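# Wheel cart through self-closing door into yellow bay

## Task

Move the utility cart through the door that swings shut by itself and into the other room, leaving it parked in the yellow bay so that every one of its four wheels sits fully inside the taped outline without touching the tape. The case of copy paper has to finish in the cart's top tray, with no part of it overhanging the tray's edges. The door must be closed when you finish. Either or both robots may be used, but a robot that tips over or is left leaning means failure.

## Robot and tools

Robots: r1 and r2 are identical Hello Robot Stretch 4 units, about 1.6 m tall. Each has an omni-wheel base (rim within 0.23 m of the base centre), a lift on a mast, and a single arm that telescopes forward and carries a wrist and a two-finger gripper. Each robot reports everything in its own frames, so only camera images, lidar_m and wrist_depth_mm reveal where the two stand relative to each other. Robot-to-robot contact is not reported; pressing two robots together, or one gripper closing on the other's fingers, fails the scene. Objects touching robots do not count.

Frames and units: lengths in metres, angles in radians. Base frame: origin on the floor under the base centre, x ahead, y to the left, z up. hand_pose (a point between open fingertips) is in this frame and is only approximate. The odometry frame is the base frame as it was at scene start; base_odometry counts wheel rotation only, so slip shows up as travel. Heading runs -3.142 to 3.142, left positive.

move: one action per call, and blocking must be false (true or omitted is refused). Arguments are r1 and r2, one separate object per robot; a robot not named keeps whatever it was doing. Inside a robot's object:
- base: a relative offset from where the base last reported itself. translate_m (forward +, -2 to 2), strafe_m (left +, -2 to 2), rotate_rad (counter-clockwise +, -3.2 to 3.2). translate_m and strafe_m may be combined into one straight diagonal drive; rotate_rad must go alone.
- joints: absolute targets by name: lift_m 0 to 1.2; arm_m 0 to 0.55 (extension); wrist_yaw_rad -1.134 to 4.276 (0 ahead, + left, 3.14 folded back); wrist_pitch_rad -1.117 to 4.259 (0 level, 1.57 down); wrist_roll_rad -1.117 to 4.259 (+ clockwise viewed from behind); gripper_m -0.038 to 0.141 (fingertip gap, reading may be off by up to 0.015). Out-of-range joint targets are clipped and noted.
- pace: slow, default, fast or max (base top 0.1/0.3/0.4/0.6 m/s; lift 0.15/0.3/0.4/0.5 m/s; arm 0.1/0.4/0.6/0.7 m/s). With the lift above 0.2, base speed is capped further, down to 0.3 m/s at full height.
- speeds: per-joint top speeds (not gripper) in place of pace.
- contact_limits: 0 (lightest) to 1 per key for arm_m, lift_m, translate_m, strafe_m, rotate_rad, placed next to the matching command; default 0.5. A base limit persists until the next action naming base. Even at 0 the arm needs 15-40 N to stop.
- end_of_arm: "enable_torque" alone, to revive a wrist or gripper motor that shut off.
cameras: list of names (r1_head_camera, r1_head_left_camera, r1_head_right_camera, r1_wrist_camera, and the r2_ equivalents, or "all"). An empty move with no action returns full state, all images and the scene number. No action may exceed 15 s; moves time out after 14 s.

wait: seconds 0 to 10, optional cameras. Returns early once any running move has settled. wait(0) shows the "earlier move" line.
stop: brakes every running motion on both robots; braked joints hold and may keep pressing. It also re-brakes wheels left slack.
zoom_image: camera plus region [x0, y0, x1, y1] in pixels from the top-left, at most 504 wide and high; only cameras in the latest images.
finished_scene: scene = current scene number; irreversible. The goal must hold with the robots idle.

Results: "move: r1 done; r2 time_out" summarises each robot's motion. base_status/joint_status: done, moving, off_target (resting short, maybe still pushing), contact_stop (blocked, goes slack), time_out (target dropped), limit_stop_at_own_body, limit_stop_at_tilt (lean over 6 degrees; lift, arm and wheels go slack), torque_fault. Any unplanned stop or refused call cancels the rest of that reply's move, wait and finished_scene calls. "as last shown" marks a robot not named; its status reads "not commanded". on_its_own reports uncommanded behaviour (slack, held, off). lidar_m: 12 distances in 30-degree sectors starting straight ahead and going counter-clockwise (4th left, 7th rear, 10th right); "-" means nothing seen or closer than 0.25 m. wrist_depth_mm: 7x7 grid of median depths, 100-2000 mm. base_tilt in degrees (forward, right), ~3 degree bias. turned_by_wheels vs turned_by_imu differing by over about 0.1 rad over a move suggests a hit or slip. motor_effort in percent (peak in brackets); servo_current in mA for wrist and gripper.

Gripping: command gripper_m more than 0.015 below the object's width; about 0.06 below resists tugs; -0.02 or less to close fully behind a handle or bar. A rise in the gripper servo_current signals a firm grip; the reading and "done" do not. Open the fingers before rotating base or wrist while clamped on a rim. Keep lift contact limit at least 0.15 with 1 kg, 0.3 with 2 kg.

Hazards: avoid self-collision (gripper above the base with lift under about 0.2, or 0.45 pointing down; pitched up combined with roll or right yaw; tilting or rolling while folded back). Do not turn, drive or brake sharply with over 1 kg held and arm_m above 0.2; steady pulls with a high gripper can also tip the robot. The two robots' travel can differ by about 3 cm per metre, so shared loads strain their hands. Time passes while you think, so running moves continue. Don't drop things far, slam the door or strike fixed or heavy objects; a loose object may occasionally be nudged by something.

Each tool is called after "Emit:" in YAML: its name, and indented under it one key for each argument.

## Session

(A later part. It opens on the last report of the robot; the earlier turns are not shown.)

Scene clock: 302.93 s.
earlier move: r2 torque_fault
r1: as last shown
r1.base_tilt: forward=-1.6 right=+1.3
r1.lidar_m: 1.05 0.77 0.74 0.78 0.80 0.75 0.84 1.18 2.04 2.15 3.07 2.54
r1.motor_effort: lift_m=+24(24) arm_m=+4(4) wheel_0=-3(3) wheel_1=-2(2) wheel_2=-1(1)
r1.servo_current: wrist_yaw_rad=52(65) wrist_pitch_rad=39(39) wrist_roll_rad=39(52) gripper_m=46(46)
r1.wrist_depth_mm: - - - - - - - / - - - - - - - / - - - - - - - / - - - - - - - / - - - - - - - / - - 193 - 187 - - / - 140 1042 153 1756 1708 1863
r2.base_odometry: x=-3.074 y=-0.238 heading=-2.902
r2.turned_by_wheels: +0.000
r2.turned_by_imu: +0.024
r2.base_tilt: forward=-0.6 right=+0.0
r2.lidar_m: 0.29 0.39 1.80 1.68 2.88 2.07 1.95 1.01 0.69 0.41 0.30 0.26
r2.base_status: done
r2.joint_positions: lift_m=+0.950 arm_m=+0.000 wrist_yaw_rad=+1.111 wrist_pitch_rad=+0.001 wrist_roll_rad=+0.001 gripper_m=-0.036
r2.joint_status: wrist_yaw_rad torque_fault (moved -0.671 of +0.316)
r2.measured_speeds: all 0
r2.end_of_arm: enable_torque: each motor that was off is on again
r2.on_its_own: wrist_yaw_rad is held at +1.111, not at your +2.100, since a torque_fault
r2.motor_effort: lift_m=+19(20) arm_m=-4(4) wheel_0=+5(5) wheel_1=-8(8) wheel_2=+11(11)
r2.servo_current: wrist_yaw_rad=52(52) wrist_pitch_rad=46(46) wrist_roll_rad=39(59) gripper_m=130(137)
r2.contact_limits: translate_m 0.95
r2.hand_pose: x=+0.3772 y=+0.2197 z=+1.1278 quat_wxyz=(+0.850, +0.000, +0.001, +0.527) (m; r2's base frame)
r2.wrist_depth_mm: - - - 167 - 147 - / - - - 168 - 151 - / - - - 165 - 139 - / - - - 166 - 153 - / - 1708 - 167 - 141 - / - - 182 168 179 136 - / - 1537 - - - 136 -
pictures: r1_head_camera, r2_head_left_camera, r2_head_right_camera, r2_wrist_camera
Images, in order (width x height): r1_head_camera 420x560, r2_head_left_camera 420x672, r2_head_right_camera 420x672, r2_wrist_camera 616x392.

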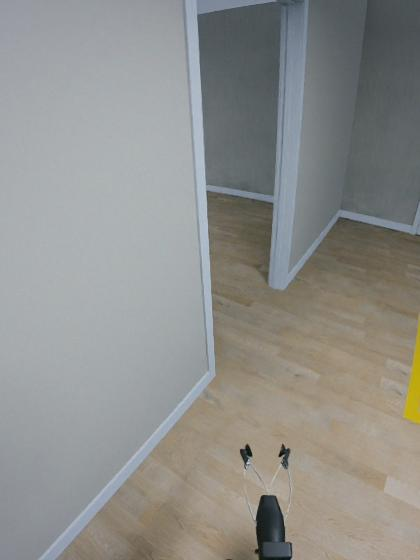

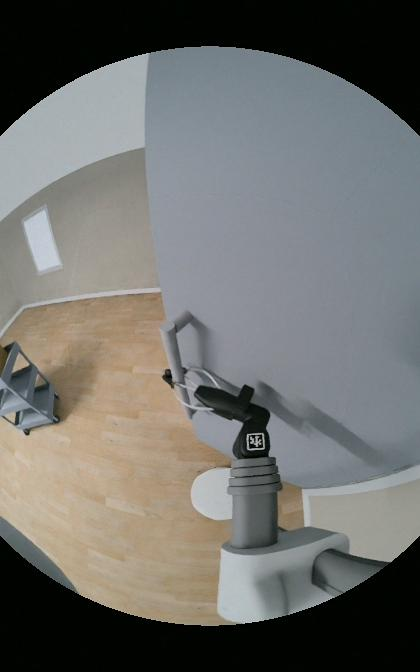

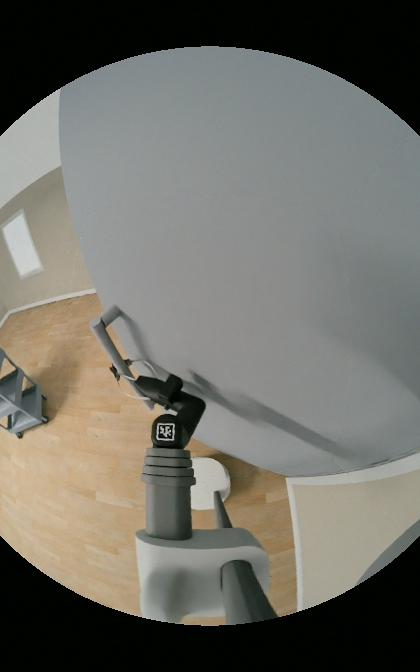

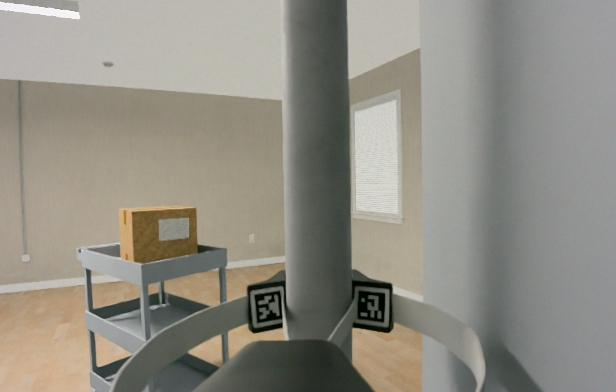

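Emit:
move:
  blocking: false
  r2: {"base":{"translate_m":-0.2},"joints":{"wrist_yaw_rad":1.4},"speeds":{"wrist_yaw_rad":0.13},"pace":"slow","contact_limits":{"translate_m":0.95}}

Emit:
wait:
  seconds: 2.8

Emit:
wait:
  seconds: 0.5
  cameras: ["r2_wrist_camera","r2_head_left_camera"]

Scene clock: 330.87 s.
move: r2 moving
r1: as last shown
r1.base_tilt: forward=-1.6 right=+1.2
r1.lidar_m: 1.05 0.76 0.74 0.81 0.79 0.77 0.82 1.22 2.03 2.15 3.05 2.53
r1.motor_effort: lift_m=+24(24) arm_m=+4(4) wheel_0=-2(3) wheel_1=-2(2) wheel_2=-1(1)
r1.servo_current: wrist_yaw_rad=52(59) wrist_pitch_rad=52(52) wrist_roll_rad=46(52) gripper_m=39(46)
r1.wrist_depth_mm: - - - - - - - / - - - - - - - / - - - - - - - / - - - - - - - / - - - - - - - / - - 191 - 187 - - / - 141 1025 154 1808 1661 1863
r2.base_odometry: x=-3.062 y=-0.236 heading=-2.902
r2.turned_by_wheels: +0.000
r2.turned_by_imu: +0.005
r2.base_tilt: forward=-0.6 right=+0.0
r2.lidar_m: 0.28 0.39 1.80 1.69 2.89 2.01 1.93 1.02 0.69 0.43 0.30 0.26
r2.base_status: translate_m moving
r2.joint_positions: lift_m=+0.950 arm_m=+0.000 wrist_yaw_rad=+1.150 wrist_pitch_rad=+0.001 wrist_roll_rad=+0.001 gripper_m=-0.036
r2.joint_status: wrist_yaw_rad moving
r2.measured_speeds: translate_m=-0.048 strafe_m=-0.001 rotate_rad=+0.004 lift_m=+0.000 arm_m=+0.000 wrist_yaw_rad=+0.161 wrist_pitch_rad=+0.000 wrist_roll_rad=+0.000
r2.motor_effort: lift_m=+19(19) arm_m=-4(4) wheel_0=+1(5) wheel_1=-18(18) wheel_2=+21(23)
r2.servo_current: wrist_yaw_rad=124(130) wrist_pitch_rad=39(46) wrist_roll_rad=39(59) gripper_m=124(137)
r2.contact_limits: translate_m 0.95
r2.hand_pose: x=+0.3686 y=+0.2275 z=+1.1278 quat_wxyz=(+0.839, +0.000, +0.001, +0.544) (m; r2's base frame)
r2.wrist_depth_mm: - - - 165 - 152 - / - - - 166 - 140 - / - - - 166 - 142 - / - - - 166 - 157 - / - 1808 - 167 - 158 - / - - - 167 178 143 - / - 1921 - - - 149 -
pictures: none

Scene clock: 333.63 s.
earlier move: r2 done
r1.base_odometry: x=+0.000 y=+0.000 heading=+2.900
r1.turned_by_wheels: +0.000
r1.turned_by_imu: +0.000
r1.base_tilt: forward=-1.6 right=+1.2
r1.lidar_m: 1.05 0.76 0.74 0.79 0.78 0.76 0.81 1.18 2.02 2.15 3.07 2.55
r1.base_status: not commanded
r1.joint_positions: lift_m=+0.600 arm_m=+0.000 wrist_yaw_rad=+0.003 wrist_pitch_rad=+0.002 wrist_roll_rad=+0.000 gripper_m=+0.056
r1.joint_status: not commanded
r1.measured_speeds: all 0
r1.motor_effort: lift_m=+24(24) arm_m=+3(4) wheel_0=-2(3) wheel_1=-2(2) wheel_2=-1(1)
r1.servo_current: wrist_yaw_rad=46(78) wrist_pitch_rad=46(52) wrist_roll_rad=52(72) gripper_m=39(46)
r1.hand_pose: x=+0.4595 y=-0.0867 z=+0.7772 quat_wxyz=(+1.000, +0.000, +0.001, +0.001) (m; r1's base frame)
r1.wrist_depth_mm: - - - - - - - / - - - - - - - / - - - - - - - / - - - - - - - / - - - - - - - / - - 192 - 187 - - / - 140 1008 153 1756 1708 1756
r2.base_odometry: x=-2.880 y=-0.191 heading=-2.901
r2.turned_by_wheels: +0.000
r2.turned_by_imu: +0.103
r2.base_tilt: forward=-0.7 right=+0.1
r2.lidar_m: 0.26 0.34 1.71 1.94 2.40 1.83 1.79 0.87 0.68 0.48 0.28 0.25
r2.base_status: done
r2.joint_positions: lift_m=+0.950 arm_m=+0.000 wrist_yaw_rad=+1.386 wrist_pitch_rad=+0.001 wrist_roll_rad=+0.001 gripper_m=-0.036
r2.joint_status: all done
r2.measured_speeds: all 0
r2.motor_effort: lift_m=+19(20) arm_m=-4(5) wheel_0=+3(8) wheel_1=-13(22) wheel_2=+16(31)
r2.servo_current: wrist_yaw_rad=78(202) wrist_pitch_rad=33(46) wrist_roll_rad=46(65) gripper_m=124(137)
r2.contact_limits: translate_m 0.95
r2.hand_pose: x=+0.3099 y=+0.2674 z=+1.1278 quat_wxyz=(+0.769, +0.000, +0.001, +0.639) (m; r2's base frame)
r2.wrist_depth_mm: - - - 168 - 140 - / - - - 168 - 142 - / - - - 165 - 169 - / - - - 166 - 145 - / - - - 167 - 147 - / - - - 168 178 128 - / - - - - - 128 -
wait: 2.77 of 2.8 s (r2 has come to rest)
pictures: none

Scene clock: 334.13 s.
r1.base_odometry: x=+0.000 y=+0.000 heading=+2.900
r1.turned_by_wheels: +0.000
r1.turned_by_imu: +0.000
r1.base_tilt: forward=-1.6 right=+1.3
r1.lidar_m: 1.04 0.78 0.74 0.79 0.77 0.76 0.82 1.21 2.03 2.14 3.04 2.53
r1.base_status: not commanded
r1.joint_positions: lift_m=+0.600 arm_m=+0.000 wrist_yaw_rad=+0.003 wrist_pitch_rad=+0.002 wrist_roll_rad=+0.000 gripper_m=+0.056
r1.joint_status: not commanded
r1.measured_speeds: all 0
r1.motor_effort: lift_m=+24(24) arm_m=+4(4) wheel_0=-2(3) wheel_1=-2(2) wheel_2=-1(1)
r1.servo_current: wrist_yaw_rad=52(78) wrist_pitch_rad=39(52) wrist_roll_rad=59(72) gripper_m=46(46)
r1.hand_pose: x=+0.4595 y=-0.0867 z=+0.7772 quat_wxyz=(+1.000, +0.000, +0.001, +0.001) (m; r1's base frame)
r1.wrist_depth_mm: - - - - - - - / - - - - - - - / - - - - - - - / - - - - - - - / - - - - - - - / - - 192 - 187 - - / - 141 1025 153 1756 1708 1863
r2.base_odometry: x=-2.880 y=-0.191 heading=-2.901
r2.turned_by_wheels: +0.000
r2.turned_by_imu: +0.000
r2.base_tilt: forward=-0.6 right=+0.0
r2.lidar_m: 0.26 0.34 1.72 1.94 2.40 1.84 1.78 0.91 0.69 0.47 0.29 0.26
r2.base_status: done
r2.joint_positions: lift_m=+0.950 arm_m=+0.000 wrist_yaw_rad=+1.386 wrist_pitch_rad=+0.001 wrist_roll_rad=+0.001 gripper_m=-0.036
r2.joint_status: all done
r2.measured_speeds: all 0
r2.motor_effort: lift_m=+19(20) arm_m=-5(5) wheel_0=+3(8) wheel_1=-13(22) wheel_2=+16(31)
r2.servo_current: wrist_yaw_rad=78(202) wrist_pitch_rad=39(46) wrist_roll_rad=52(65) gripper_m=130(137)
r2.contact_limits: translate_m 0.95
r2.hand_pose: x=+0.3099 y=+0.2674 z=+1.1278 quat_wxyz=(+0.769, +0.000, +0.001, +0.639) (m; r2's base frame)
r2.wrist_depth_mm: - - - 168 - 140 - / - - - 164 - 143 - / - - - 165 - 169 - / - - - 166 - 146 - / - - - 167 - 147 - / - - - 168 178 128 - / - - - - - 128 -
wait: 0.50 s; at rest by 0.27 s
pictures: r2_head_left_camera, r2_wrist_camera
Images, in order (width x height): r2_head_left_camera 420x672, r2_wrist_camera 616x392.

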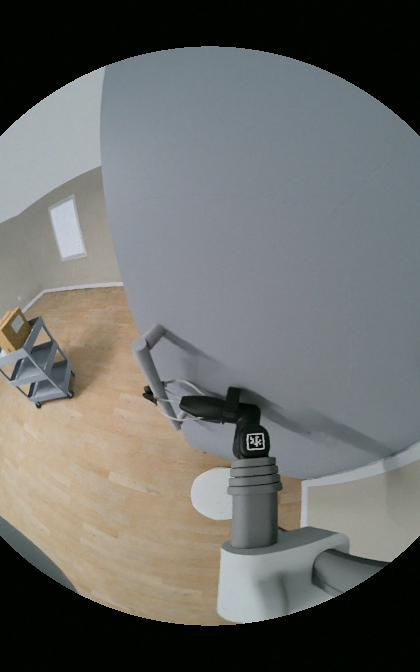

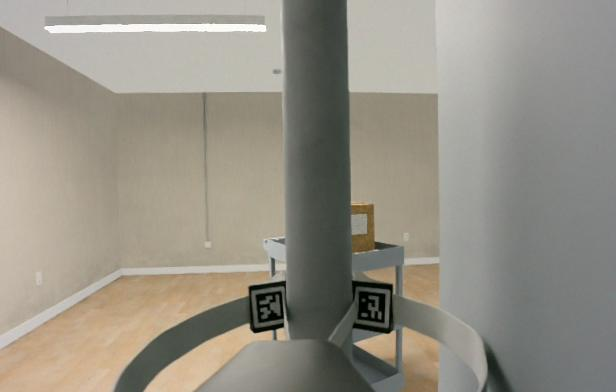

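Emit:
move:
  blocking: false
  r2: {"base":{"translate_m":-0.26,"strafe_m":0.0},"pace":"slow","contact_limits":{"translate_m":0.95}}

Emit:
wait:
  seconds: 4
  cameras: ["r2_wrist_camera","r2_head_left_camera","r2_head_right_camera"]

Scene clock: 340.53 s.
move: r2 moving
r1: as last shown
r1.lidar_m: 1.04 0.76 0.74 0.79 0.80 0.75 0.81 1.16 2.01 2.15 3.05 2.54
r1.servo_current: wrist_yaw_rad=52(59) wrist_pitch_rad=46(46) wrist_roll_rad=39(52) gripper_m=46(46)
r1.wrist_depth_mm: - - - - - - - / - - - - - - - / - - - - - - - / - - - - - - - / - - - - - - - / - - 192 - 187 - - / - 141 1008 154 1808 1708 1756
r2.base_odometry: x=-2.868 y=-0.188 heading=-2.901
r2.turned_by_wheels: +0.000
r2.turned_by_imu: +0.012
r2.base_tilt: forward=-0.6 right=+0.0
r2.lidar_m: 0.25 0.34 1.71 2.01 2.38 1.83 1.78 0.91 0.70 0.49 0.28 0.25
r2.base_status: translate_m moving; strafe_m moving
r2.joint_positions: lift_m=+0.950 arm_m=+0.000 wrist_yaw_rad=+1.386 wrist_pitch_rad=+0.001 wrist_roll_rad=+0.001 gripper_m=-0.036
r2.joint_status: not commanded
r2.measured_speeds: translate_m=-0.048 strafe_m=+0.000 rotate_rad=+0.001 lift_m=+0.000 arm_m=+0.000 wrist_yaw_rad=+0.000 wrist_pitch_rad=+0.000 wrist_roll_rad=+0.000
r2.motor_effort: lift_m=+20(20) arm_m=-4(5) wheel_0=+3(7) wheel_1=-15(17) wheel_2=+19(21)
r2.servo_current: wrist_yaw_rad=85(91) wrist_pitch_rad=46(46) wrist_roll_rad=46(59) gripper_m=124(137)
r2.contact_limits: translate_m 0.95
r2.hand_pose: x=+0.3099 y=+0.2674 z=+1.1278 quat_wxyz=(+0.769, +0.000, +0.001, +0.639) (m; r2's base frame)
r2.wrist_depth_mm: - - - 166 - 167 - / - - - 166 - 129 - / - - - 166 - 150 - / - - - 167 - 151 - / - - - 167 - 152 - / - - - 167 177 132 - / - - 158 - - 129 -
pictures: none

Scene clock: 343.90 s.
earlier move: r2 done
r1.base_odometry: x=+0.000 y=+0.000 heading=+2.900
r1.turned_by_wheels: +0.000
r1.turned_by_imu: +0.000
r1.base_tilt: forward=-1.6 right=+1.2
r1.lidar_m: 1.01 0.76 0.75 0.79 0.80 0.76 0.80 1.21 2.03 2.16 3.05 2.56
r1.base_status: not commanded
r1.joint_positions: lift_m=+0.600 arm_m=+0.000 wrist_yaw_rad=+0.003 wrist_pitch_rad=+0.002 wrist_roll_rad=+0.000 gripper_m=+0.056
r1.joint_status: not commanded
r1.measured_speeds: all 0
r1.motor_effort: lift_m=+24(24) arm_m=+3(4) wheel_0=-3(3) wheel_1=-2(2) wheel_2=-1(1)
r1.servo_current: wrist_yaw_rad=33(78) wrist_pitch_rad=39(46) wrist_roll_rad=65(72) gripper_m=39(52)
r1.hand_pose: x=+0.4595 y=-0.0867 z=+0.7772 quat_wxyz=(+1.000, +0.000, +0.001, +0.001) (m; r1's base frame)
r1.wrist_depth_mm: - - - - - - - / - - - - - - - / - - - - - - - / - - - - - - - / - - - - - - - / - - 192 - 187 - - / - 141 1042 153 1808 1661 1808
r2.base_odometry: x=-2.628 y=-0.130 heading=-2.901
r2.turned_by_wheels: +0.000
r2.turned_by_imu: +0.192
r2.base_tilt: forward=-0.6 right=+0.0
r2.lidar_m: 0.27 0.32 1.80 3.19 1.88 1.62 1.30 0.74 0.62 0.53 0.30 0.26
r2.base_status: done
r2.joint_positions: lift_m=+0.950 arm_m=+0.000 wrist_yaw_rad=+1.394 wrist_pitch_rad=+0.001 wrist_roll_rad=+0.001 gripper_m=-0.036
r2.joint_status: not commanded
r2.measured_speeds: all 0
r2.motor_effort: lift_m=+20(20) arm_m=-4(5) wheel_0=+6(9) wheel_1=-13(18) wheel_2=+15(22)
r2.servo_current: wrist_yaw_rad=65(98) wrist_pitch_rad=39(52) wrist_roll_rad=52(59) gripper_m=124(137)
r2.contact_limits: translate_m 0.95
r2.hand_pose: x=+0.3078 y=+0.2685 z=+1.1278 quat_wxyz=(+0.767, +0.000, +0.001, +0.642) (m; r2's base frame)
r2.wrist_depth_mm: - - - 163 - 154 - / - - - 163 - 157 - / - - - 164 - 141 - / - - - 165 - 141 - / - - - 166 - 126 - / - - - 167 179 126 - / - - - - - 125 -
wait: 3.37 of 4 s (r2 has come to rest)
pictures: r2_head_left_camera, r2_head_right_camera, r2_wrist_camera
Images, in order (width x height): r2_head_left_camera 420x672, r2_head_right_camera 420x672, r2_wrist_camera 616x392.

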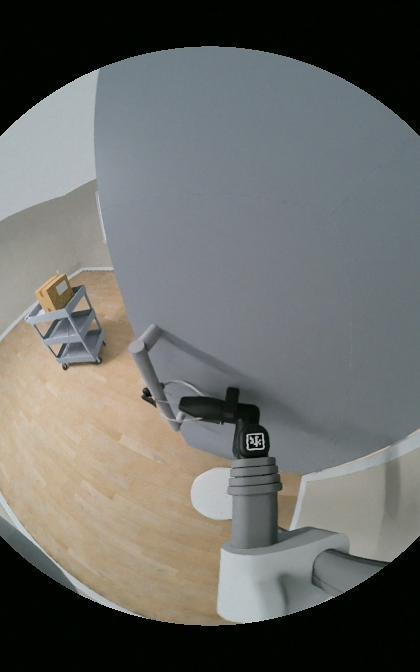

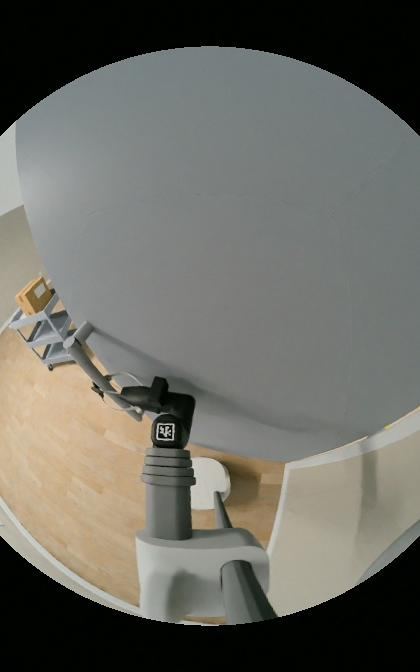

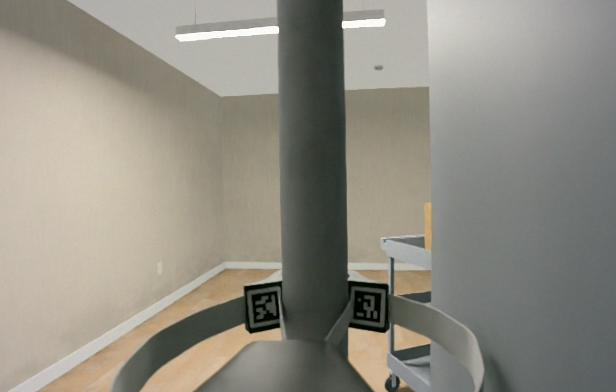

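Emit:
move:
  blocking: false
  r2: {"base":{"translate_m":-0.24,"strafe_m":0.05},"pace":"slow","contact_limits":{"translate_m":0.95}}

Emit:
wait:
  seconds: 4
  cameras: ["r2_wrist_camera","r2_head_right_camera"]

Scene clock: 351.03 s.
move: r2 moving
r1: as last shown
r1.base_tilt: forward=-1.6 right=+1.3
r1.lidar_m: 1.06 0.78 0.74 0.81 0.79 0.77 0.82 1.20 2.03 2.16 3.08 2.53
r1.motor_effort: lift_m=+24(24) arm_m=+4(4) wheel_0=-3(3) wheel_1=-2(2) wheel_2=-1(1)
r1.servo_current: wrist_yaw_rad=52(65) wrist_pitch_rad=46(46) wrist_roll_rad=46(78) gripper_m=46(46)
r1.wrist_depth_mm: - - - - - - - / - - - - - - - / - - - - - - - / - - - - - - - / - - - - - - - / - - 193 - 188 - - / - 140 1025 153 1756 1618 1863
r2.base_odometry: x=-2.615 y=-0.129 heading=-2.900
r2.turned_by_wheels: +0.001
r2.turned_by_imu: +0.005
r2.base_tilt: forward=-0.6 right=+0.0
r2.lidar_m: 0.28 0.34 1.81 3.20 1.87 1.60 1.30 0.76 0.61 0.56 0.32 0.29
r2.base_status: translate_m moving; strafe_m moving
r2.joint_positions: lift_m=+0.950 arm_m=+0.000 wrist_yaw_rad=+1.394 wrist_pitch_rad=+0.001 wrist_roll_rad=+0.001 gripper_m=-0.036
r2.joint_status: not commanded
r2.measured_speeds: translate_m=-0.049 strafe_m=+0.010 rotate_rad=+0.002 lift_m=+0.000 arm_m=+0.000 wrist_yaw_rad=+0.000 wrist_pitch_rad=+0.000 wrist_roll_rad=+0.000
r2.motor_effort: lift_m=+20(20) arm_m=-4(5) wheel_0=+1(7) wheel_1=-13(14) wheel_2=+19(22)
r2.servo_current: wrist_yaw_rad=46(65) wrist_pitch_rad=39(46) wrist_roll_rad=46(52) gripper_m=130(130)
r2.contact_limits: translate_m 0.95
r2.hand_pose: x=+0.3078 y=+0.2685 z=+1.1278 quat_wxyz=(+0.767, +0.000, +0.001, +0.642) (m; r2's base frame)
r2.wrist_depth_mm: - - - 167 - 115 - / - - - 163 - 144 - / - - - 164 - 146 - / - - - 165 - 147 - / - - - 167 - 148 - / - - - 166 178 132 - / - - - - - 127 -
pictures: none

Scene clock: 354.23 s.
earlier move: r2 done
r1.base_odometry: x=+0.000 y=+0.000 heading=+2.900
r1.turned_by_wheels: +0.000
r1.turned_by_imu: +0.000
r1.base_tilt: forward=-1.6 right=+1.3
r1.lidar_m: 1.04 0.77 0.74 0.81 0.78 0.77 0.83 1.19 2.04 2.16 3.08 2.52
r1.base_status: not commanded
r1.joint_positions: lift_m=+0.600 arm_m=+0.000 wrist_yaw_rad=+0.003 wrist_pitch_rad=+0.002 wrist_roll_rad=+0.000 gripper_m=+0.056
r1.joint_status: not commanded
r1.measured_speeds: all 0
r1.motor_effort: lift_m=+24(24) arm_m=+3(4) wheel_0=-2(3) wheel_1=-2(2) wheel_2=-1(1)
r1.servo_current: wrist_yaw_rad=52(72) wrist_pitch_rad=52(52) wrist_roll_rad=59(78) gripper_m=46(52)
r1.hand_pose: x=+0.4595 y=-0.0867 z=+0.7772 quat_wxyz=(+1.000, +0.000, +0.001, +0.001) (m; r1's base frame)
r1.wrist_depth_mm: - - - - - - - / - - - - - - - / - - - - - - - / - - - - - - - / - - - - - - - / - - 191 - 187 - - / - 141 1025 153 1808 1708 1756
r2.base_odometry: x=-2.383 y=-0.121 heading=-2.902
r2.turned_by_wheels: -0.002
r2.turned_by_imu: -0.007
r2.base_tilt: forward=-0.6 right=+0.0
r2.lidar_m: 0.35 0.36 1.94 2.77 1.61 1.39 1.26 0.73 0.62 0.61 0.46 0.36
r2.base_status: done
r2.joint_positions: lift_m=+0.950 arm_m=+0.000 wrist_yaw_rad=+1.379 wrist_pitch_rad=+0.001 wrist_roll_rad=+0.001 gripper_m=-0.037
r2.joint_status: not commanded
r2.measured_speeds: all 0
r2.on_its_own: wrist_yaw_rad is at rest, and its servo_current (137 mA) is outside its rest range (0 to 104 mA)
r2.motor_effort: lift_m=+19(20) arm_m=-4(5) wheel_0=-13(20) wheel_1=-15(18) wheel_2=+11(22)
r2.servo_current: wrist_yaw_rad=137(137) wrist_pitch_rad=33(46) wrist_roll_rad=46(59) gripper_m=98(130)
r2.contact_limits: translate_m 0.95
r2.hand_pose: x=+0.3119 y=+0.2664 z=+1.1278 quat_wxyz=(+0.772, +0.000, +0.001, +0.636) (m; r2's base frame)
r2.wrist_depth_mm: - - - - 160 168 - / - - - - 220 169 - / - - - - 224 182 138 / - - - - 160 173 139 / - - - - 229 174 - / - - - 181 173 160 - / - - - - 229 185 -
wait: 3.20 of 4 s (r2 has come to rest)
pictures: r2_head_right_camera, r2_wrist_camera
Images, in order (width x height): r2_head_right_camera 420x672, r2_wrist_camera 616x392.

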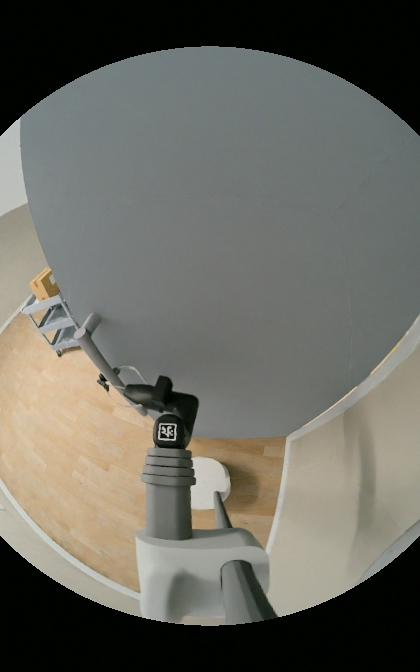

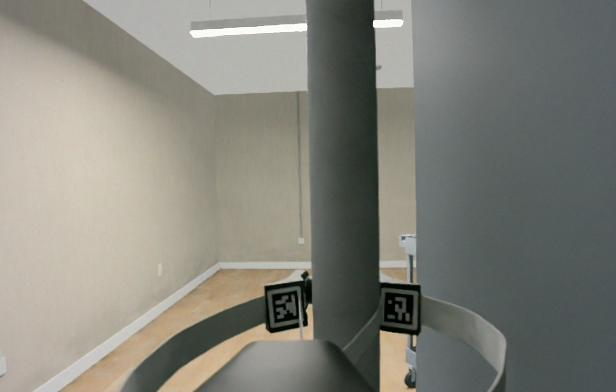

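Emit:
move:
  blocking: false
  r1: {"base":{"rotate_rad":-0.52},"joints":{"wrist_roll_rad":1.57,"lift_m":0.662,"gripper_m":0.12}}
  r2: {"base":{"translate_m":0.03},"pace":"slow"}

Emit:
wait:
  seconds: 1.2

Emit:
wait:
  seconds: 1

Emit:
move:
  blocking: false
  r1: {"base":{"translate_m":1.65},"pace":"fast"}

Emit:
wait:
  seconds: 7

Emit:
move:
  blocking: false
  r1: {"base":{"rotate_rad":1.57}}

Emit:
wait:
  seconds: 4
  cameras: ["r1_head_camera","r1_head_left_camera"]

Scene clock: 371.50 s.
move: r1 moving; r2 moving
r1.base_odometry: x=+0.000 y=+0.000 heading=+2.647
r1.turned_by_wheels: -0.252
r1.turned_by_imu: -0.253
r1.base_tilt: forward=-1.6 right=+1.2
r1.lidar_m: 2.22 0.84 0.75 0.75 0.88 0.76 0.80 0.95 1.82 2.04 2.45 3.92
r1.base_status: rotate_rad moving
r1.joint_positions: lift_m=+0.637 arm_m=+0.000 wrist_yaw_rad=+0.003 wrist_pitch_rad=+0.002 wrist_roll_rad=+0.582 gripper_m=+0.075
r1.joint_status: lift_m moving; wrist_roll_rad moving; gripper_m moving
r1.measured_speeds: translate_m=+0.000 strafe_m=+0.000 rotate_rad=-0.973 lift_m=+0.128 arm_m=+0.000 wrist_yaw_rad=+0.000 wrist_pitch_rad=+0.000 wrist_roll_rad=+1.820
r1.motor_effort: lift_m=+26(27) arm_m=+4(4) wheel_0=+6(8) wheel_1=+9(9) wheel_2=+6(7)
r1.servo_current: wrist_yaw_rad=46(65) wrist_pitch_rad=46(46) wrist_roll_rad=91(111) gripper_m=85(85)
r1.hand_pose: x=+0.4595 y=-0.0867 z=+0.8144 quat_wxyz=(+0.958, +0.287, +0.001, +0.001) (m; r1's base frame)
r1.wrist_depth_mm: - - - - - - - / - - - - - - - / 960 - - - - - - / - - - - - - - / - 991 - - - - 1863 / - - 191 - 191 1708 1397 / - 144 991 151 1618 1336 1138
r2.base_odometry: x=-2.395 y=-0.124 heading=-2.903
r2.turned_by_wheels: -0.001
r2.turned_by_imu: -0.001
r2.base_tilt: forward=-0.7 right=+0.1
r2.lidar_m: 0.33 0.34 1.90 2.76 1.61 1.38 1.27 0.74 0.64 0.62 0.47 0.35
r2.base_status: translate_m moving
r2.joint_positions: lift_m=+0.950 arm_m=+0.000 wrist_yaw_rad=+1.379 wrist_pitch_rad=+0.001 wrist_roll_rad=+0.001 gripper_m=-0.037
r2.joint_status: not commanded
r2.measured_speeds: translate_m=+0.049 strafe_m=+0.000 rotate_rad=+0.003 lift_m=+0.000 arm_m=+0.000 wrist_yaw_rad=+0.000 wrist_pitch_rad=+0.000 wrist_roll_rad=+0.000
r2.motor_effort: lift_m=+20(20) arm_m=-4(5) wheel_0=-6(12) wheel_1=+2(12) wheel_2=-9(12)
r2.servo_current: wrist_yaw_rad=117(130) wrist_pitch_rad=46(46) wrist_roll_rad=46(52) gripper_m=98(104)
r2.hand_pose: x=+0.3119 y=+0.2664 z=+1.1278 quat_wxyz=(+0.772, +0.000, +0.001, +0.636) (m; r2's base frame)
r2.wrist_depth_mm: - - - 156 204 155 - / - - - 156 206 167 - / - - - 158 225 160 - / - - - 159 211 160 - / - - - 161 230 161 123 / - - - 162 176 152 - / - - - - 233 152 -
pictures: none

Scene clock: 372.40 s.
earlier move: r1 moving; r2 done
r1.base_odometry: x=+0.000 y=+0.000 heading=+2.380
r1.turned_by_wheels: -0.268
r1.turned_by_imu: -0.269
r1.base_tilt: forward=-1.6 right=+1.3
r1.lidar_m: 2.49 1.03 0.77 0.75 0.80 0.82 0.77 0.82 1.21 2.01 2.11 3.06
r1.base_status: done
r1.joint_positions: lift_m=+0.662 arm_m=+0.000 wrist_yaw_rad=+0.002 wrist_pitch_rad=+0.002 wrist_roll_rad=+1.568 gripper_m=+0.120
r1.joint_status: lift_m moving; wrist_roll_rad moving; gripper_m moving
r1.measured_speeds: all 0
r1.motor_effort: lift_m=+24(27) arm_m=+4(4) wheel_0=+2(8) wheel_1=+1(9) wheel_2=+0(7)
r1.servo_current: wrist_yaw_rad=26(65) wrist_pitch_rad=39(52) wrist_roll_rad=78(111) gripper_m=46(98)
r1.hand_pose: x=+0.4595 y=-0.0868 z=+0.8391 quat_wxyz=(+0.708, +0.706, +0.002, +0.000) (m; r1's base frame)
r1.wrist_depth_mm: - - - - - 1661 1255 / - - - - - 1618 1182 / - - - - - 1863 1160 / - - - - - 1708 1205 / - - - - - 1756 1229 / - - - - - 213 1229 / - - - 145 - 1661 1182
r2.base_odometry: x=-2.412 y=-0.128 heading=-2.903
r2.turned_by_wheels: +0.000
r2.turned_by_imu: +0.000
r2.base_tilt: forward=-0.7 right=+0.1
r2.lidar_m: 0.35 0.32 1.91 2.81 1.62 1.40 1.30 0.75 0.63 0.63 0.46 0.34
r2.base_status: done
r2.joint_positions: lift_m=+0.950 arm_m=+0.000 wrist_yaw_rad=+1.379 wrist_pitch_rad=+0.001 wrist_roll_rad=+0.001 gripper_m=-0.037
r2.joint_status: not commanded
r2.measured_speeds: all 0
r2.on_its_own: wrist_yaw_rad is at rest, and its servo_current (137 mA) is outside its rest range (0 to 104 mA)
r2.motor_effort: lift_m=+20(20) arm_m=-4(5) wheel_0=-4(12) wheel_1=+0(12) wheel_2=-7(12)
r2.servo_current: wrist_yaw_rad=137(137) wrist_pitch_rad=39(46) wrist_roll_rad=59(59) gripper_m=104(104)
r2.hand_pose: x=+0.3119 y=+0.2664 z=+1.1278 quat_wxyz=(+0.772, +0.000, +0.001, +0.636) (m; r2's base frame)
r2.wrist_depth_mm: - - - 152 228 156 - / - - - 154 215 158 - / - - - 155 216 160 - / - - - 156 220 152 - / - - - 157 221 152 - / - - - 157 178 144 - / - - - - 224 135 -
wait: 0.90 of 1.2 s (r2 has come to rest)
pictures: none

Scene clock: 372.57 s.
earlier move: r1 done
r1.base_odometry: x=+0.000 y=+0.000 heading=+2.380
r1.turned_by_wheels: +0.000
r1.turned_by_imu: +0.000
r1.base_tilt: forward=-1.5 right=+1.3
r1.lidar_m: 2.52 1.01 0.79 0.73 0.81 0.80 0.76 0.85 1.19 2.03 2.13 3.04
r1.base_status: done
r1.joint_positions: lift_m=+0.662 arm_m=+0.000 wrist_yaw_rad=+0.002 wrist_pitch_rad=+0.002 wrist_roll_rad=+1.568 gripper_m=+0.120
r1.joint_status: all done
r1.measured_speeds: all 0
r1.motor_effort: lift_m=+24(27) arm_m=+4(4) wheel_0=+3(8) wheel_1=+1(9) wheel_2=+0(7)
r1.servo_current: wrist_yaw_rad=65(65) wrist_pitch_rad=39(52) wrist_roll_rad=26(111) gripper_m=39(98)
r1.hand_pose: x=+0.4595 y=-0.0868 z=+0.8391 quat_wxyz=(+0.708, +0.706, +0.002, +0.000) (m; r1's base frame)
r1.wrist_depth_mm: - - - - - 1708 1229 / - - - - - 1708 1182 / - - - - - 1863 1160 / - - - - - 1708 1229 / - - - - - 1708 1182 / - - - - - 214 1205 / - - - 145 - 1661 1229
r2.base_odometry: x=-2.412 y=-0.128 heading=-2.903
r2.turned_by_wheels: +0.000
r2.turned_by_imu: +0.000
r2.base_tilt: forward=-0.7 right=+0.1
r2.lidar_m: 0.32 0.35 1.88 2.81 1.63 1.41 1.31 0.74 0.62 0.62 0.45 0.32
r2.base_status: done
r2.joint_positions: lift_m=+0.950 arm_m=+0.000 wrist_yaw_rad=+1.379 wrist_pitch_rad=+0.001 wrist_roll_rad=+0.001 gripper_m=-0.037
r2.joint_status: not commanded
r2.measured_speeds: all 0
r2.on_its_own: wrist_yaw_rad is at rest, and its servo_current (130 mA) is outside its rest range (0 to 104 mA)
r2.motor_effort: lift_m=+19(20) arm_m=-4(5) wheel_0=-4(12) wheel_1=+0(12) wheel_2=-7(12)
r2.servo_current: wrist_yaw_rad=130(137) wrist_pitch_rad=46(46) wrist_roll_rad=46(59) gripper_m=104(104)
r2.hand_pose: x=+0.3119 y=+0.2664 z=+1.1278 quat_wxyz=(+0.772, +0.000, +0.001, +0.636) (m; r2's base frame)
r2.wrist_depth_mm: - - - 153 230 155 - / - - - 154 216 158 - / - - - 155 217 160 - / - - - 156 220 152 - / - - - 157 222 152 - / - - - 157 178 143 - / - - - - 224 135 -
wait: 0.17 of 1 s (r1 has come to rest)
pictures: none

Scene clock: 373.07 s.
move: r1 moving
r1.base_odometry: x=-0.035 y=+0.033 heading=+2.380
r1.turned_by_wheels: +0.000
r1.turned_by_imu: +0.000
r1.base_tilt: forward=-1.6 right=+1.2
r1.lidar_m: 2.50 1.04 0.79 0.74 0.79 0.82 0.82 0.88 1.30 2.01 2.14 3.07
r1.base_status: translate_m moving
r1.joint_positions: lift_m=+0.662 arm_m=+0.000 wrist_yaw_rad=+0.002 wrist_pitch_rad=+0.002 wrist_roll_rad=+1.568 gripper_m=+0.120
r1.joint_status: not commanded
r1.measured_speeds: translate_m=+0.186 strafe_m=+0.000 rotate_rad=-0.007 lift_m=+0.000 arm_m=+0.000 wrist_yaw_rad=+0.000 wrist_pitch_rad=+0.000 wrist_roll_rad=+0.000
r1.motor_effort: lift_m=+24(24) arm_m=+4(4) wheel_0=+8(9) wheel_1=+8(9) wheel_2=-11(12)
r1.servo_current: wrist_yaw_rad=59(65) wrist_pitch_rad=46(46) wrist_roll_rad=39(59) gripper_m=46(46)
r1.hand_pose: x=+0.4595 y=-0.0868 z=+0.8391 quat_wxyz=(+0.708, +0.706, +0.002, +0.000) (m; r1's base frame)
r1.wrist_depth_mm: - - - - - 1708 1229 / - - - - - 1708 1255 / - - - - - 1863 1160 / - - - - - 1756 1229 / - - - - - 1756 1229 / - - - - - 213 1229 / - - - 144 - 1708 1205
r2.base_odometry: x=-2.412 y=-0.128 heading=-2.903
r2.turned_by_wheels: +0.000
r2.turned_by_imu: +0.000
r2.base_tilt: forward=-0.6 right=+0.1
r2.lidar_m: 0.33 0.36 1.90 2.79 1.63 1.39 1.28 0.72 0.62 0.64 0.47 0.35
r2.base_status: not commanded
r2.joint_positions: lift_m=+0.950 arm_m=+0.000 wrist_yaw_rad=+1.379 wrist_pitch_rad=+0.001 wrist_roll_rad=+0.001 gripper_m=-0.037
r2.joint_status: not commanded
r2.measured_speeds: all 0
r2.motor_effort: lift_m=+19(19) arm_m=-4(4) wheel_0=-4(4) wheel_1=+0(0) wheel_2=-7(7)
r2.servo_current: wrist_yaw_rad=130(137) wrist_pitch_rad=39(46) wrist_roll_rad=46(65) gripper_m=98(104)
r2.hand_pose: x=+0.3119 y=+0.2664 z=+1.1278 quat_wxyz=(+0.772, +0.000, +0.001, +0.636) (m; r2's base frame)
r2.wrist_depth_mm: - - - 153 229 156 - / - - - 154 215 159 - / - - - 155 218 160 - / - - - 156 222 152 - / - - - 157 222 153 - / - - - 157 177 144 - / - - - - 225 135 -
pictures: none

Scene clock: 378.03 s.
earlier move: r1 done
r1.base_odometry: x=-1.194 y=+1.138 heading=+2.380
r1.turned_by_wheels: +0.000
r1.turned_by_imu: +0.000
r1.base_tilt: forward=-1.6 right=+1.3
r1.lidar_m: 2.18 0.91 0.79 3.10 0.87 1.02 2.41 2.61 2.20 2.12 2.26 2.35
r1.base_status: done
r1.joint_positions: lift_m=+0.662 arm_m=+0.000 wrist_yaw_rad=+0.002 wrist_pitch_rad=+0.002 wrist_roll_rad=+1.568 gripper_m=+0.120
r1.joint_status: not commanded
r1.measured_speeds: all 0
r1.motor_effort: lift_m=+24(24) arm_m=+3(4) wheel_0=+1(9) wheel_1=+0(9) wheel_2=+1(13)
r1.servo_current: wrist_yaw_rad=46(78) wrist_pitch_rad=39(52) wrist_roll_rad=33(72) gripper_m=39(52)
r1.hand_pose: x=+0.4595 y=-0.0868 z=+0.8392 quat_wxyz=(+0.708, +0.706, +0.002, +0.000) (m; r1's base frame)
r1.wrist_depth_mm: - - - - - 1708 1160 / - - - - - 1708 1205 / - - - - - 1708 1205 / - - - - - 1756 1205 / - - - - - 1756 1205 / - - - - - 214 1229 / - 139 - 145 - - 1255
r2.base_odometry: x=-2.412 y=-0.128 heading=-2.903
r2.turned_by_wheels: +0.000
r2.turned_by_imu: +0.001
r2.base_tilt: forward=-0.6 right=+0.1
r2.lidar_m: 0.32 0.35 1.90 2.80 1.65 1.38 1.31 0.75 0.60 0.61 0.47 0.35
r2.base_status: not commanded
r2.joint_positions: lift_m=+0.950 arm_m=+0.000 wrist_yaw_rad=+1.379 wrist_pitch_rad=+0.001 wrist_roll_rad=+0.001 gripper_m=-0.037
r2.joint_status: not commanded
r2.measured_speeds: all 0
r2.on_its_own: wrist_yaw_rad is at rest, and its servo_current (124 mA) is outside its rest range (0 to 104 mA)
r2.motor_effort: lift_m=+19(20) arm_m=-4(5) wheel_0=-4(4) wheel_1=+0(1) wheel_2=-6(7)
r2.servo_current: wrist_yaw_rad=124(137) wrist_pitch_rad=39(52) wrist_roll_rad=52(65) gripper_m=98(104)
r2.hand_pose: x=+0.3119 y=+0.2664 z=+1.1278 quat_wxyz=(+0.772, +0.000, +0.001, +0.636) (m; r2's base frame)
r2.wrist_depth_mm: - - - 154 213 156 - / - - - 155 216 159 - / - - - 156 219 160 - / - - - 156 220 153 - / - - - 157 222 153 - / - - - 156 177 144 - / - - - - 224 135 -
wait: 4.97 of 7 s (r1 has come to rest)
pictures: none

Scene clock: 378.53 s.
move: r1 moving
r1.base_odometry: x=-1.194 y=+1.138 heading=+2.632
r1.turned_by_wheels: +0.252
r1.turned_by_imu: +0.253
r1.base_tilt: forward=-1.6 right=+1.2
r1.lidar_m: 1.26 0.79 3.14 0.95 0.88 1.47 2.41 2.41 2.11 2.14 2.56 2.30
r1.base_status: rotate_rad moving
r1.joint_positions: lift_m=+0.662 arm_m=+0.000 wrist_yaw_rad=+0.002 wrist_pitch_rad=+0.002 wrist_roll_rad=+1.568 gripper_m=+0.120
r1.joint_status: not commanded
r1.measured_speeds: translate_m=+0.000 strafe_m=+0.000 rotate_rad=+0.971 lift_m=+0.000 arm_m=+0.000 wrist_yaw_rad=+0.000 wrist_pitch_rad=+0.000 wrist_roll_rad=+0.000
r1.motor_effort: lift_m=+24(24) arm_m=+4(4) wheel_0=-7(9) wheel_1=-9(9) wheel_2=-7(8)
r1.servo_current: wrist_yaw_rad=33(65) wrist_pitch_rad=39(46) wrist_roll_rad=46(59) gripper_m=39(46)
r1.hand_pose: x=+0.4595 y=-0.0868 z=+0.8392 quat_wxyz=(+0.708, +0.706, +0.001, +0.000) (m; r1's base frame)
r1.wrist_depth_mm: - - - - - 1661 1160 / - - - - - 1708 1205 / - - - - - 1708 1182 / - - - - - 1756 1205 / - - - - - 1661 1205 / - 193 - - 191 213 1205 / - 139 - 145 - - 1098
r2.base_odometry: x=-2.412 y=-0.128 heading=-2.903
r2.turned_by_wheels: +0.000
r2.turned_by_imu: +0.000
r2.base_tilt: forward=-0.7 right=+0.1
r2.lidar_m: 0.34 0.34 1.92 2.79 1.63 1.39 1.31 0.72 0.62 0.63 0.45 0.36
r2.base_status: not commanded
r2.joint_positions: lift_m=+0.950 arm_m=+0.000 wrist_yaw_rad=+1.379 wrist_pitch_rad=+0.001 wrist_roll_rad=+0.001 gripper_m=-0.037
r2.joint_status: not commanded
r2.measured_speeds: all 0
r2.motor_effort: lift_m=+19(20) arm_m=-4(5) wheel_0=-4(4) wheel_1=+0(0) wheel_2=-6(7)
r2.servo_current: wrist_yaw_rad=137(137) wrist_pitch_rad=39(39) wrist_roll_rad=46(59) gripper_m=98(104)
r2.hand_pose: x=+0.3119 y=+0.2664 z=+1.1278 quat_wxyz=(+0.772, +0.000, +0.001, +0.636) (m; r2's base frame)
r2.wrist_depth_mm: - - - 154 213 156 - / - - - 155 216 159 - / - - - 156 219 160 - / - - - 157 221 153 - / - - - 157 221 153 - / - - - 156 177 144 - / - - - - 225 135 -
pictures: none

Scene clock: 380.10 s.
earlier move: r1 done
r1.base_odometry: x=-1.194 y=+1.138 heading=-2.333
r1.turned_by_wheels: +1.317
r1.turned_by_imu: +1.324
r1.base_tilt: forward=-1.6 right=+1.3
r1.lidar_m: 3.11 0.87 0.99 2.39 2.54 2.17 2.09 2.23 2.39 2.22 0.91 0.78
r1.base_status: done
r1.joint_positions: lift_m=+0.662 arm_m=+0.000 wrist_yaw_rad=+0.002 wrist_pitch_rad=+0.002 wrist_roll_rad=+1.568 gripper_m=+0.120
r1.joint_status: not commanded
r1.measured_speeds: all 0
r1.motor_effort: lift_m=+24(24) arm_m=-3(4) wheel_0=-1(10) wheel_1=-1(10) wheel_2=-1(9)
r1.servo_current: wrist_yaw_rad=52(65) wrist_pitch_rad=33(46) wrist_roll_rad=46(65) gripper_m=39(52)
r1.hand_pose: x=+0.4595 y=-0.0868 z=+0.8392 quat_wxyz=(+0.708, +0.706, +0.001, +0.000) (m; r1's base frame)
r1.wrist_depth_mm: - - - - - 1618 1182 / - - - - - 1708 1182 / - - - - - 1708 1205 / - - - - - 1756 1205 / - - - - - 1808 1229 / - - - - - 214 1229 / - - - 145 - 1618 1229
r2.base_odometry: x=-2.412 y=-0.128 heading=-2.903
r2.turned_by_wheels: +0.000
r2.turned_by_imu: +0.000
r2.base_tilt: forward=-0.6 right=+0.1
r2.lidar_m: 0.34 0.33 1.91 2.80 1.62 1.39 1.27 0.75 0.62 0.63 0.47 0.33
r2.base_status: not commanded
r2.joint_positions: lift_m=+0.950 arm_m=+0.000 wrist_yaw_rad=+1.379 wrist_pitch_rad=+0.001 wrist_roll_rad=+0.001 gripper_m=-0.037
r2.joint_status: not commanded
r2.measured_speeds: all 0
r2.on_its_own: wrist_yaw_rad is at rest, and its servo_current (130 mA) is outside its rest range (0 to 104 mA)
r2.motor_effort: lift_m=+19(20) arm_m=-4(5) wheel_0=-4(4) wheel_1=+0(0) wheel_2=-7(7)
r2.servo_current: wrist_yaw_rad=130(137) wrist_pitch_rad=39(46) wrist_roll_rad=52(59) gripper_m=104(104)
r2.hand_pose: x=+0.3119 y=+0.2664 z=+1.1278 quat_wxyz=(+0.772, +0.000, +0.001, +0.636) (m; r2's base frame)
r2.wrist_depth_mm: - - - 154 213 156 - / - - - 155 216 159 - / - - - 156 218 160 - / - - - 156 221 153 - / - - - 156 222 153 - / - - - 156 177 144 - / - - - - 224 135 -
wait: 1.57 of 4 s (r1 has come to rest)
pictures: r1_head_camera, r1_head_left_camera
Images, in order (width x height): r1_head_camera 420x560, r1_head_left_camera 420x672.

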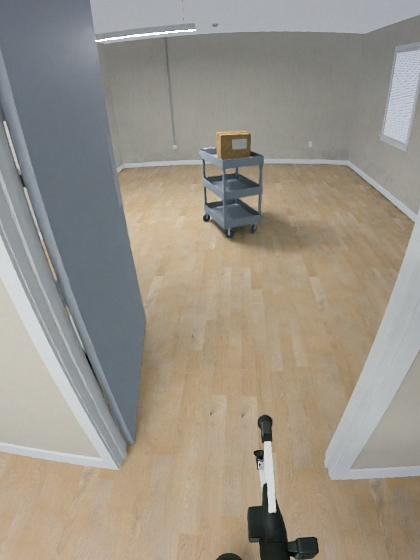

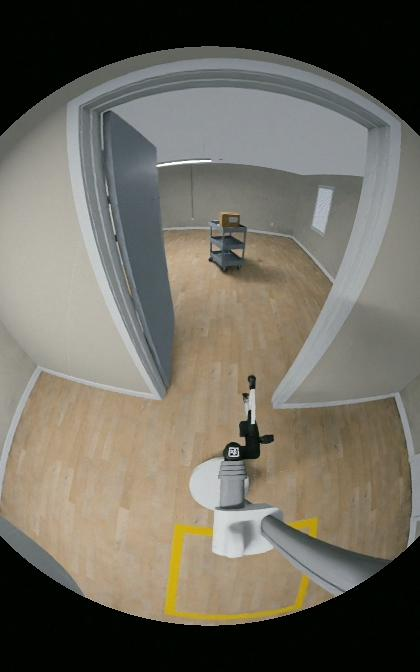

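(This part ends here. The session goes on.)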